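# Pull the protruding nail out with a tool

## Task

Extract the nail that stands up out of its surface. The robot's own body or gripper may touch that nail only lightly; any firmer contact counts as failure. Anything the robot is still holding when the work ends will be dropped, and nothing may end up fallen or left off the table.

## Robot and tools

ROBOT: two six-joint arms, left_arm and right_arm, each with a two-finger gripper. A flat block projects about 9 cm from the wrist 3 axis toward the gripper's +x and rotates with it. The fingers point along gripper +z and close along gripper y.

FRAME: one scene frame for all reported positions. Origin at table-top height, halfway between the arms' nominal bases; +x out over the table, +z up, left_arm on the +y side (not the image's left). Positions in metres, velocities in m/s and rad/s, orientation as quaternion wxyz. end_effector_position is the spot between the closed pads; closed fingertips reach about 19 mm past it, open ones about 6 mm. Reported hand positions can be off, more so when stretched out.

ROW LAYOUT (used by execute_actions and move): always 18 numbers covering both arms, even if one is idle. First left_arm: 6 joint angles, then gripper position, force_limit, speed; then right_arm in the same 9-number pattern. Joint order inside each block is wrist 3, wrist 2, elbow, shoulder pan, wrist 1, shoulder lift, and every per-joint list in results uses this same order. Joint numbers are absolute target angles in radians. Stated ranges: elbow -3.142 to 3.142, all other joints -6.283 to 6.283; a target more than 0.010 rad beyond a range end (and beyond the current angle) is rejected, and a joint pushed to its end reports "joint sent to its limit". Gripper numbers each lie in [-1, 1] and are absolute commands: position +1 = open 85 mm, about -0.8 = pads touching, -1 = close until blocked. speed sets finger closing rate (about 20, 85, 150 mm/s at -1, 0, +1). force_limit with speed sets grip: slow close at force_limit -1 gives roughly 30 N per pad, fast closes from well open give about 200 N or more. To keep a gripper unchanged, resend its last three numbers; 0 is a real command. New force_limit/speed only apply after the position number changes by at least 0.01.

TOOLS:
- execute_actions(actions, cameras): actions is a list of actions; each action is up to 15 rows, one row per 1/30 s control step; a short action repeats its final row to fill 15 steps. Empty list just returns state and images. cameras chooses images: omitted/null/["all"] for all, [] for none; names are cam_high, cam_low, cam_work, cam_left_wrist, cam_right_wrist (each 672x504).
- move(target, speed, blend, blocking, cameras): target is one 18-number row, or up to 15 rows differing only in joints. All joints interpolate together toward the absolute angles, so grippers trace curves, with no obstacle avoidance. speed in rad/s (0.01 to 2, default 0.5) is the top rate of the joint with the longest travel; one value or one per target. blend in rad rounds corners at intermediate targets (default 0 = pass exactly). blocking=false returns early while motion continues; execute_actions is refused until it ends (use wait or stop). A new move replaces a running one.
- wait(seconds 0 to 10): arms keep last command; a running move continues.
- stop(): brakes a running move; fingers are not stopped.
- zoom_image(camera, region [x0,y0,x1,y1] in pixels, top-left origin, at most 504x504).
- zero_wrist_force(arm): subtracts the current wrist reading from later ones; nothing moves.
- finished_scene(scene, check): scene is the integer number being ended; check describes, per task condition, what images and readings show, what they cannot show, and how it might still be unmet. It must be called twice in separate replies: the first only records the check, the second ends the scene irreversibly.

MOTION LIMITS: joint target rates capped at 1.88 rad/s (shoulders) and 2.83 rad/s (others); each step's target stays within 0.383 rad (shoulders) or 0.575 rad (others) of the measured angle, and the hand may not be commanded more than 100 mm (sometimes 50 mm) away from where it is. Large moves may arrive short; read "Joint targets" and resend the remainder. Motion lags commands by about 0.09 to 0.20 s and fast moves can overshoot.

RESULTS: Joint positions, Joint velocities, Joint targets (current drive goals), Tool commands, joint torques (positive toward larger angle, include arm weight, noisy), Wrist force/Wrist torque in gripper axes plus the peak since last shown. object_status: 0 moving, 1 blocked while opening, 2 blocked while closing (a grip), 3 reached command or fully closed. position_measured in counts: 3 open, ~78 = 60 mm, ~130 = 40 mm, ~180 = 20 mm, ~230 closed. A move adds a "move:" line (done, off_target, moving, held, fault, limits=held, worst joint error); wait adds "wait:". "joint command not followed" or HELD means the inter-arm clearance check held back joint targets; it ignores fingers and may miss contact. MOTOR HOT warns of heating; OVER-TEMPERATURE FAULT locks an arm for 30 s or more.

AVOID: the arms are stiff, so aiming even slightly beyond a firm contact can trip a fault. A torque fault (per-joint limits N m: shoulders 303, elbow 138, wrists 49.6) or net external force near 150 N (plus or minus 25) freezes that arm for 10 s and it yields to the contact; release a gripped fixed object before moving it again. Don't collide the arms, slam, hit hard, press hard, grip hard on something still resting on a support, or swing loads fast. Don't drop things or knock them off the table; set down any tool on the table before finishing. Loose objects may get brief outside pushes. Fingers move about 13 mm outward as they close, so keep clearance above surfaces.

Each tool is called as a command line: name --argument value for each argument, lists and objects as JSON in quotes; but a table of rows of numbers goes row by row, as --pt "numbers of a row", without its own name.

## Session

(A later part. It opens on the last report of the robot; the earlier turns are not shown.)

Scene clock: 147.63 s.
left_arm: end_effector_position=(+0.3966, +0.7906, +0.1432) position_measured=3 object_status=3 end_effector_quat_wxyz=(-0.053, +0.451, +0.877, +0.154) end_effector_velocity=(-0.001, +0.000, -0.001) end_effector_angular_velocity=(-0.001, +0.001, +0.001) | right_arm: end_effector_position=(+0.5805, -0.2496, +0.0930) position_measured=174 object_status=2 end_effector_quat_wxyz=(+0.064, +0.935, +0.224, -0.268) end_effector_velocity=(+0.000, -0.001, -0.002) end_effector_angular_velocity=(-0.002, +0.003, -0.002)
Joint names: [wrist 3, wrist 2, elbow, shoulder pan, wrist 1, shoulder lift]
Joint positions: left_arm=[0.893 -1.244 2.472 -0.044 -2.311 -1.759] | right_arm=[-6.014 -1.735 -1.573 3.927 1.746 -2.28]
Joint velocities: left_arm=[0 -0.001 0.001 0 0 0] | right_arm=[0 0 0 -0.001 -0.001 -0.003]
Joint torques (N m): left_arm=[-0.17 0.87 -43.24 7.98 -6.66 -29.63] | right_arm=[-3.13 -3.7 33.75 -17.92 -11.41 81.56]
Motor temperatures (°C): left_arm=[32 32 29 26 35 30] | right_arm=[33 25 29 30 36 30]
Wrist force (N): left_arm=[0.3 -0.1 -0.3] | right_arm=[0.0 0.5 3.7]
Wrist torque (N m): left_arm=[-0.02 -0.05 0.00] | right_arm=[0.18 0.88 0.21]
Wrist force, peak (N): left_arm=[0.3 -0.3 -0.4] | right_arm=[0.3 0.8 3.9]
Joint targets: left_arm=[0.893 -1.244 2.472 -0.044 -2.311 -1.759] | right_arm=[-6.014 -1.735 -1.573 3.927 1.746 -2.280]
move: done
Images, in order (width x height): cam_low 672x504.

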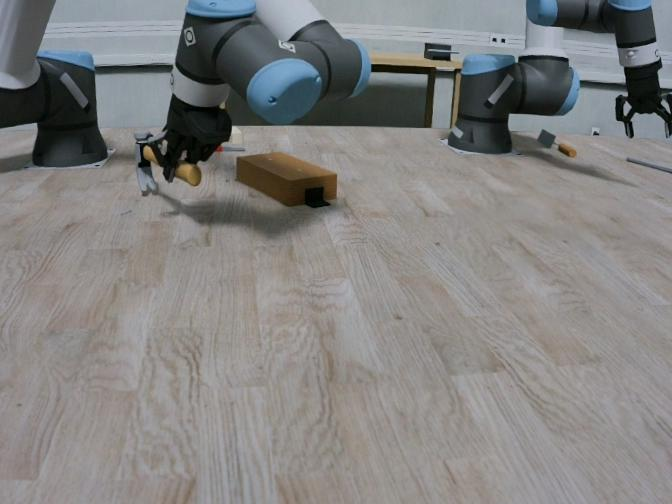

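move --target '[0.893,-1.244,2.472,-0.044,-2.311,-1.759,1,1,1,-6.0673,-1.7748,-1.5043,3.9084,1.6235,-2.4357,-0.96,1,1]' --speed 0.06 --cameras '["cam_low","cam_high"]'

zoom_image --camera "cam_low" --region '[90, 70, 290, 220]'

Scene clock: 150.73 s.
left_arm: end_effector_position=(+0.3966, +0.7906, +0.1432) position_measured=3 object_status=3 end_effector_quat_wxyz=(-0.053, +0.451, +0.877, +0.154) end_effector_velocity=(+0.000, -0.001, +0.000) end_effector_angular_velocity=(+0.000, +0.000, -0.001) | right_arm: end_effector_position=(+0.5806, -0.2494, +0.0459) position_measured=174 object_status=2 end_effector_quat_wxyz=(+0.087, +0.902, +0.215, -0.364) end_effector_velocity=(+0.000, +0.000, -0.001) end_effector_angular_velocity=(-0.002, +0.003, +0.000)
Joint names: [wrist 3, wrist 2, elbow, shoulder pan, wrist 1, shoulder lift]
Joint positions: left_arm=[0.893 -1.244 2.472 -0.044 -2.311 -1.759] | right_arm=[-6.067 -1.775 -1.504 3.908 1.624 -2.436]
Joint velocities: left_arm=[0 0 0 -0.001 0 0] | right_arm=[-0.001 0 0.001 0 -0.001 -0.003]
Joint torques (N m): left_arm=[0.18 0.83 -43.03 9.49 -6.61 -29.77] | right_arm=[-3.16 -3.44 30.73 -17.45 -11.55 90.15]
Motor temperatures (°C): left_arm=[32 32 29 26 35 30] | right_arm=[33 25 29 30 36 30]
Wrist force (N): left_arm=[0.0 -0.2 -0.3] | right_arm=[-0.9 1.3 3.1]
Wrist torque (N m): left_arm=[-0.03 0.00 0.00] | right_arm=[0.26 0.99 0.24]
Wrist force, peak (N): left_arm=[-0.3 -0.4 -0.3] | right_arm=[-0.9 0.9 4.2]
Joint targets: left_arm=[0.893 -1.244 2.472 -0.044 -2.311 -1.759] | right_arm=[-6.067 -1.775 -1.504 3.908 1.623 -2.436]
move: done
Images, in order (width x height): cam_high 672x504, cam_low 672x504.

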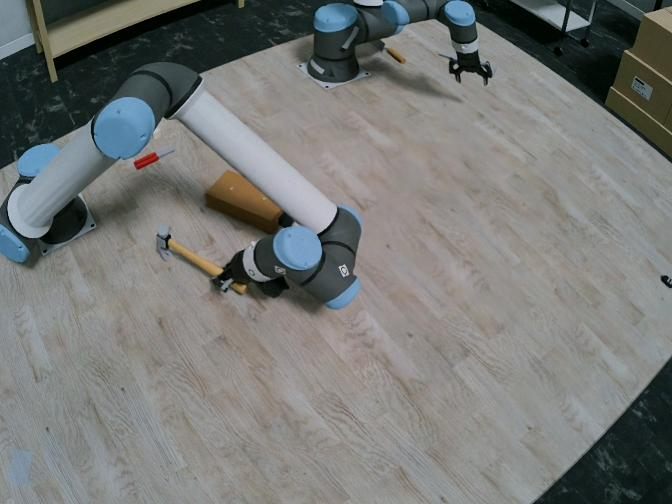

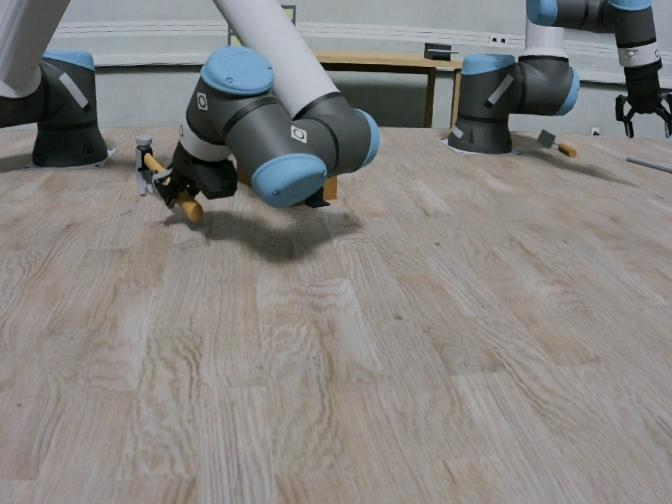

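Scaled by 2.520 from the camera's 672x504 image, which has a finer 960x720 frame.

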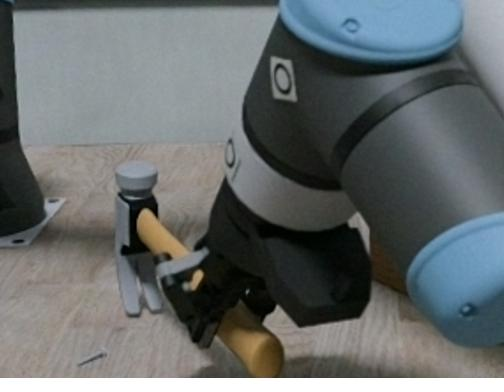

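move --target '[0.893,-1.244,2.472,-0.044,-2.311,-1.759,1,1,1,-6.0673,-1.7748,-1.5040,3.9084,1.6326,-2.4451,-0.96,1,1]' --speed 0.02 --cameras '["cam_low","cam_right_wrist"]'

zoom_image --camera "cam_low" --region '[90, 110, 240, 230]'

Scene clock: 151.80 s.
left_arm: end_effector_position=(+0.3966, +0.7906, +0.1432) position_measured=3 object_status=3 end_effector_quat_wxyz=(-0.053, +0.451, +0.877, +0.154) end_effector_velocity=(+0.000, +0.000, +0.000) end_effector_angular_velocity=(+0.000, +0.000, +0.000) | right_arm: end_effector_position=(+0.5806, -0.2495, +0.0380) position_measured=174 object_status=2 end_effector_quat_wxyz=(+0.087, +0.902, +0.215, -0.364) end_effector_velocity=(+0.000, +0.000, -0.001) end_effector_angular_velocity=(+0.000, +0.001, +0.000)
Joint names: [wrist 3, wrist 2, elbow, shoulder pan, wrist 1, shoulder lift]
Joint positions: left_arm=[0.893 -1.244 2.472 -0.044 -2.311 -1.759] | right_arm=[-6.067 -1.775 -1.504 3.908 1.632 -2.445]
Joint velocities: left_arm=[0 0 0 0.001 0 0] | right_arm=[-0.001 0 0 0 0.001 -0.002]
Joint torques (N m): left_arm=[-0.04 0.8 -43.82 8.6 -5.98 -28.45] | right_arm=[-3.12 -3.11 28.2 -15.68 -1.12 86.38]
Motor temperatures (°C): left_arm=[32 32 29 26 35 30] | right_arm=[33 25 29 30 36 30]
Wrist force (N): left_arm=[0.0 -0.2 0.2] | right_arm=[-2.9 1.0 -2.4]
Wrist torque (N m): left_arm=[-0.03 0.01 0.00] | right_arm=[0.21 0.04 0.27]
Wrist force, peak (N): left_arm=[0.4 -0.1 -0.5] | right_arm=[-3.1 1.3 -2.4]
Joint targets: left_arm=[0.893 -1.244 2.472 -0.044 -2.311 -1.759] | right_arm=[-6.067 -1.775 -1.504 3.908 1.633 -2.445]
move: done
Images, in order (width x height): cam_low 672x504, cam_right_wrist 672x504.

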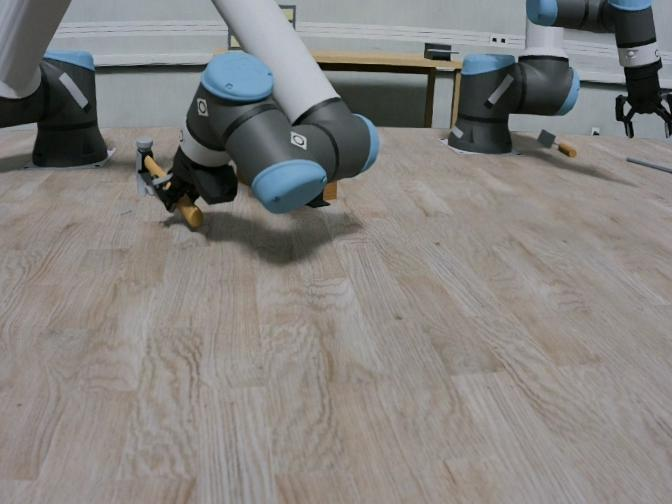

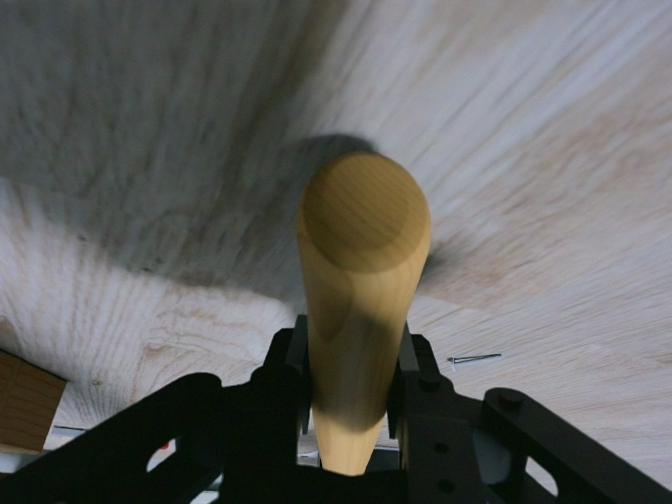

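Scaled by 3.360 from the camera's 672x504 image, which has a finer 960x720 frame.

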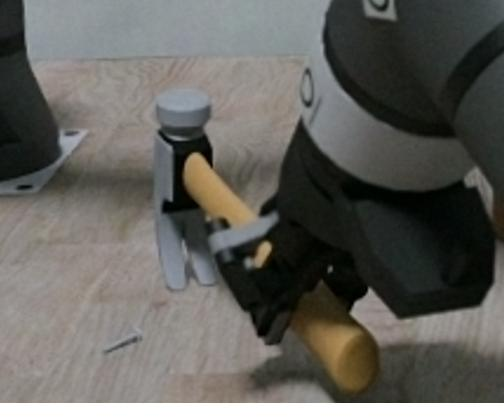

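move --target '[0.893,-1.244,2.472,-0.044,-2.311,-1.759,1,1,1,-6.0673,-1.7748,-1.5036,3.9084,1.6381,-2.4510,-0.96,1,1]' --speed 0.02 --cameras '["cam_low"]'

zoom_image --camera "cam_low" --region '[90, 110, 240, 230]'

Scene clock: 152.87 s.
left_arm: end_effector_position=(+0.3966, +0.7906, +0.1432) position_measured=3 object_status=3 end_effector_quat_wxyz=(-0.053, +0.451, +0.877, +0.154) end_effector_velocity=(+0.000, +0.000, +0.000) end_effector_angular_velocity=(+0.000, +0.000, +0.001) | right_arm: end_effector_position=(+0.5806, -0.2494, +0.0330) position_measured=174 object_status=2 end_effector_quat_wxyz=(+0.087, +0.902, +0.215, -0.364) end_effector_velocity=(+0.001, -0.001, -0.001) end_effector_angular_velocity=(+0.000, +0.000, -0.002)
Joint names: [wrist 3, wrist 2, elbow, shoulder pan, wrist 1, shoulder lift]
Joint positions: left_arm=[0.893 -1.244 2.472 -0.044 -2.311 -1.759] | right_arm=[-6.067 -1.775 -1.504 3.908 1.638 -2.451]
Joint velocities: left_arm=[0 0 0 0 0 0] | right_arm=[0 0 0 -0.002 0.001 -0.002]
Joint torques (N m): left_arm=[0.57 0.61 -43.41 10.26 -6.13 -29.93] | right_arm=[-2.91 -2.36 27.81 -14.02 0.33 81.85]
Motor temperatures (°C): left_arm=[32 32 29 26 35 30] | right_arm=[33 25 29 30 36 30]
Wrist force (N): left_arm=[0.3 -0.2 -0.1] | right_arm=[-3.8 0.7 -7.4]
Wrist torque (N m): left_arm=[-0.03 -0.04 0.00] | right_arm=[0.27 -0.67 0.33]
Wrist force, peak (N): left_arm=[0.3 -0.2 -0.1] | right_arm=[-3.8 0.7 -7.4]
Joint targets: left_arm=[0.893 -1.244 2.472 -0.044 -2.311 -1.759] | right_arm=[-6.067 -1.775 -1.504 3.908 1.638 -2.451]
move: done
Images, in order (width x height): cam_low 672x504.

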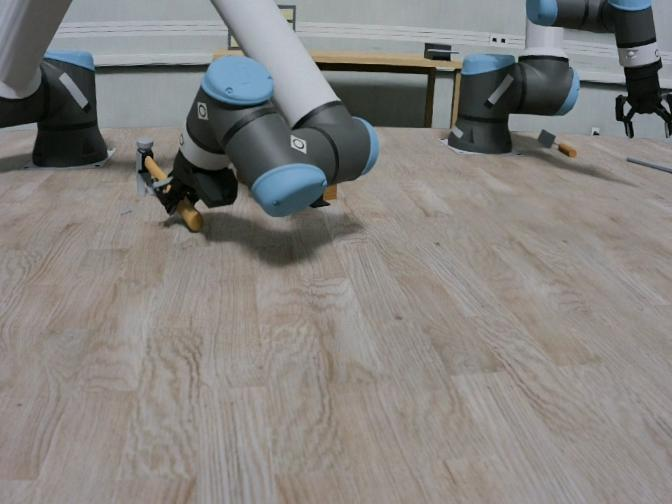

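Scaled by 3.360 from the camera's 672x504 image, which has a finer 960x720 frame.

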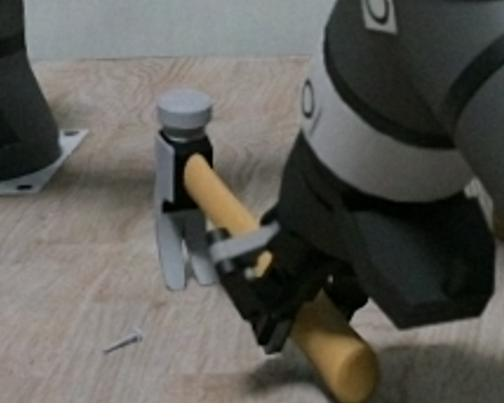

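move --target '[0.893,-1.244,2.472,-0.044,-2.311,-1.759,1,1,1,-6.0673,-1.7748,-1.5036,3.9084,1.6381,-2.4510,0.6,-1,-1]' --cameras '["cam_low","cam_right_wrist"]'

zoom_image --camera "cam_low" --region '[90, 110, 240, 230]'

Scene clock: 155.70 s.
left_arm: end_effector_position=(+0.3966, +0.7906, +0.1432) position_measured=3 object_status=3 end_effector_quat_wxyz=(-0.053, +0.451, +0.877, +0.154) end_effector_velocity=(-0.001, +0.000, +0.000) end_effector_angular_velocity=(+0.000, +0.000, +0.001) | right_arm: end_effector_position=(+0.5806, -0.2494, +0.0329) position_measured=53 object_status=0 end_effector_quat_wxyz=(+0.087, +0.902, +0.215, -0.364) end_effector_velocity=(+0.000, +0.000, -0.001) end_effector_angular_velocity=(-0.001, +0.001, +0.001)
Joint names: [wrist 3, wrist 2, elbow, shoulder pan, wrist 1, shoulder lift]
Joint positions: left_arm=[0.893 -1.244 2.472 -0.044 -2.311 -1.759] | right_arm=[-6.067 -1.775 -1.504 3.908 1.638 -2.451]
Joint velocities: left_arm=[0 0 0.001 0.001 0 0] | right_arm=[0 0 0 0.001 0 -0.002]
Joint torques (N m): left_arm=[-0.04 0.27 -43.29 7.96 -6.13 -28.11] | right_arm=[-2.84 -0.6 18.88 -11.68 -8.15 112.15]
Motor temperatures (°C): left_arm=[32 32 29 26 35 30] | right_arm=[33 25 29 30 36 30]
Wrist force (N): left_arm=[0.0 0.1 0.0] | right_arm=[-4.1 1.2 -0.5]
Wrist torque (N m): left_arm=[0.02 0.00 0.00] | right_arm=[0.26 0.12 0.24]
Wrist force, peak (N): left_arm=[0.4 -0.3 -0.5] | right_arm=[-4.0 0.5 -7.6]
Joint targets: left_arm=[0.893 -1.244 2.472 -0.044 -2.311 -1.759] | right_arm=[-6.067 -1.775 -1.504 3.908 1.638 -2.451]
move: done
Images, in order (width x height): cam_low 672x504, cam_right_wrist 672x504.

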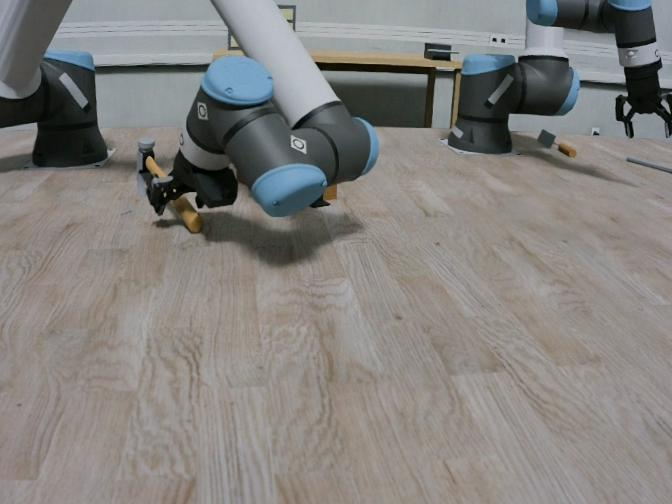

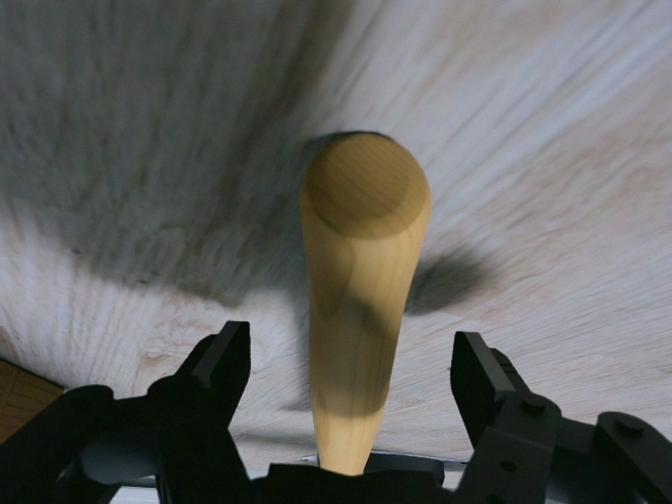

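Scaled by 3.360 from the camera's 672x504 image, which has a finer 960x720 frame.

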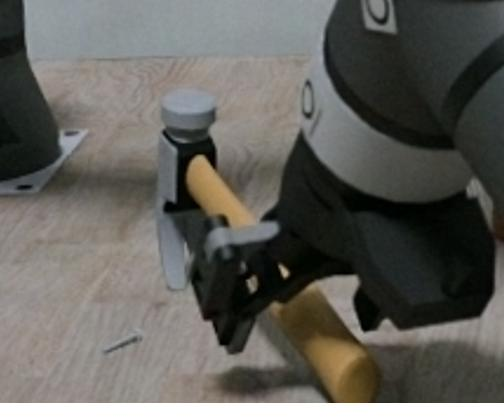

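move --target '[0.893,-1.244,2.472,-0.044,-2.311,-1.759,1,1,1,-6.0887,-1.7554,-1.2740,3.8802,1.4112,-2.4581,0.6,-1,-1]' --speed 0.12 --cameras '["cam_low","cam_work","cam_high"]'

zoom_image --camera "cam_work" --region '[0, 180, 410, 480]'

zoom_image --camera "cam_low" --region '[90, 110, 240, 230]'

Scene clock: 158.60 s.
left_arm: end_effector_position=(+0.3966, +0.7906, +0.1432) position_measured=3 object_status=3 end_effector_quat_wxyz=(-0.053, +0.451, +0.877, +0.154) end_effector_velocity=(+0.000, +0.001, +0.001) end_effector_angular_velocity=(+0.000, -0.001, +0.001) | right_arm: end_effector_position=(+0.6550, -0.2118, +0.1269) position_measured=53 object_status=3 end_effector_quat_wxyz=(+0.087, +0.902, +0.216, -0.364) end_effector_velocity=(+0.001, +0.000, +0.000) end_effector_angular_velocity=(+0.000, +0.000, -0.001)
Joint names: [wrist 3, wrist 2, elbow, shoulder pan, wrist 1, shoulder lift]
Joint positions: left_arm=[0.893 -1.244 2.472 -0.044 -2.311 -1.759] | right_arm=[-6.089 -1.755 -1.274 3.88 1.411 -2.458]
Joint velocities: left_arm=[0 0 -0.001 0.002 0 0] | right_arm=[0 0 0.001 -0.001 -0.001 0]
Joint torques (N m): left_arm=[0.01 0.33 -44.16 8.44 -5.8 -28.01] | right_arm=[-3.06 3.8 36.03 -16.15 -9.55 95.52]
Motor temperatures (°C): left_arm=[32 32 29 26 35 30] | right_arm=[33 25 29 30 36 29]
Wrist force (N): left_arm=[0.1 -0.2 -0.2] | right_arm=[-3.9 1.4 -0.9]
Wrist torque (N m): left_arm=[-0.02 -0.02 0.00] | right_arm=[0.28 0.10 0.19]
Wrist force, peak (N): left_arm=[0.4 -0.1 -0.5] | right_arm=[-4.8 1.6 -1.0]
Joint targets: left_arm=[0.893 -1.244 2.472 -0.044 -2.311 -1.759] | right_arm=[-6.089 -1.755 -1.274 3.880 1.411 -2.458]
move: done
Images, in order (width x height): cam_high 672x504, cam_low 672x504, cam_work 672x504.

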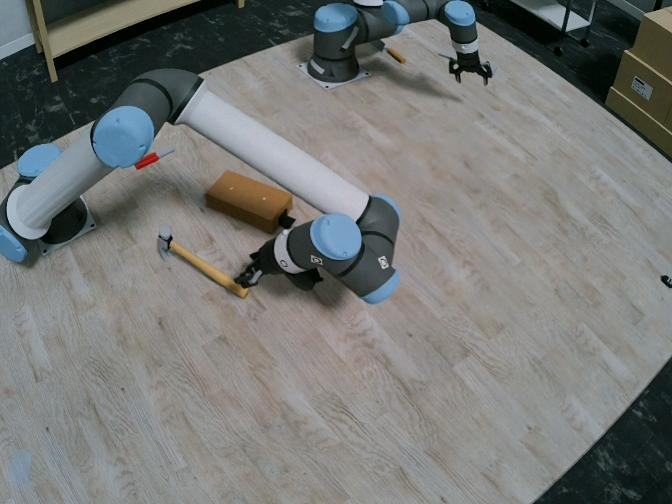

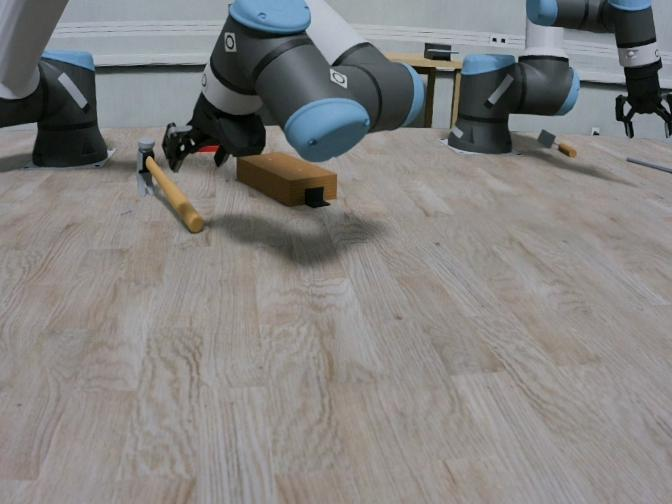

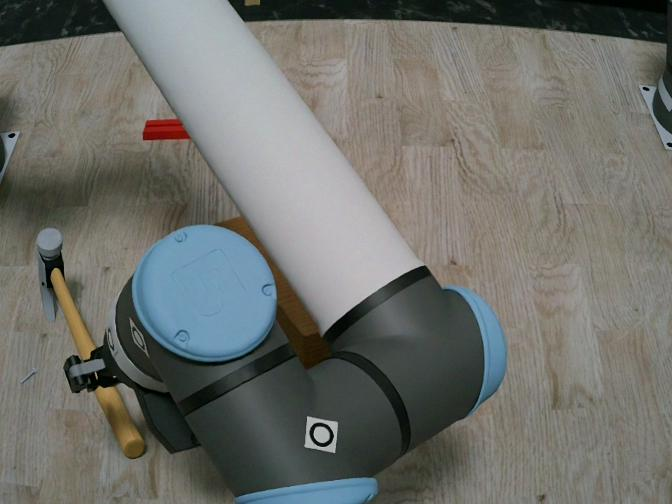

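Scaled by 1.229 from the camera's 672x504 image, which has a finer 960x720 frame.

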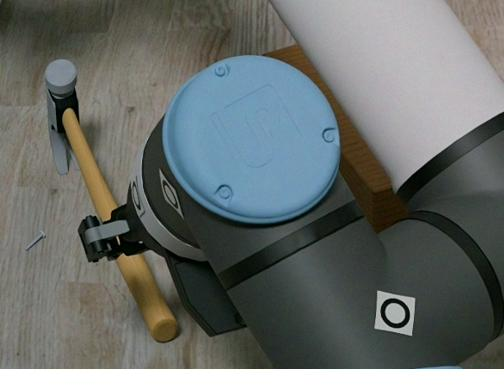

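Scaled by 3.360 from the camera's 672x504 image, which has a finer 960x720 frame.

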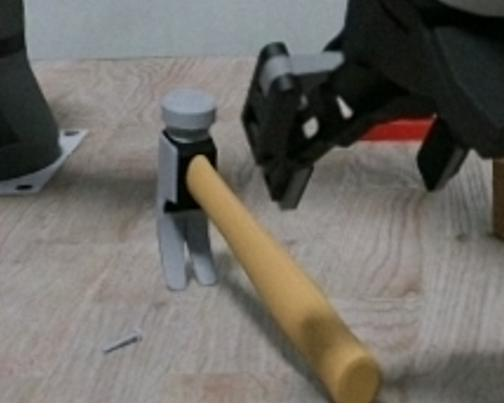

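Hammer stands on the table untouched, the nail lies on the table, and the block is intact.

finished_scene --scene 2 --check "The nail lies loose on the table (cam_low and cam_work), and the hole was visible in the block after it was pulled out. Hammer is released and rests on the table, the gripper is clear of it, and nothing has fallen off the table. The robot itself never touched the nail; only the hammer claw did. The pictures cannot rule out the hammer tipping sideways, but it would stay on the table."

This call ended nothing. Check each condition that your pictures could not show: look closer or test it, and mend what is not met. Then call finished_scene again.

finished_scene --scene 2 --check "Nail is out and lying on the table, seen in the latest cam_low and cam_work zooms. The empty hole was seen after extraction. Hammer stands stable on claws and butt, gripper empty, and all objects are on the table."

The scene is finished: the task was done.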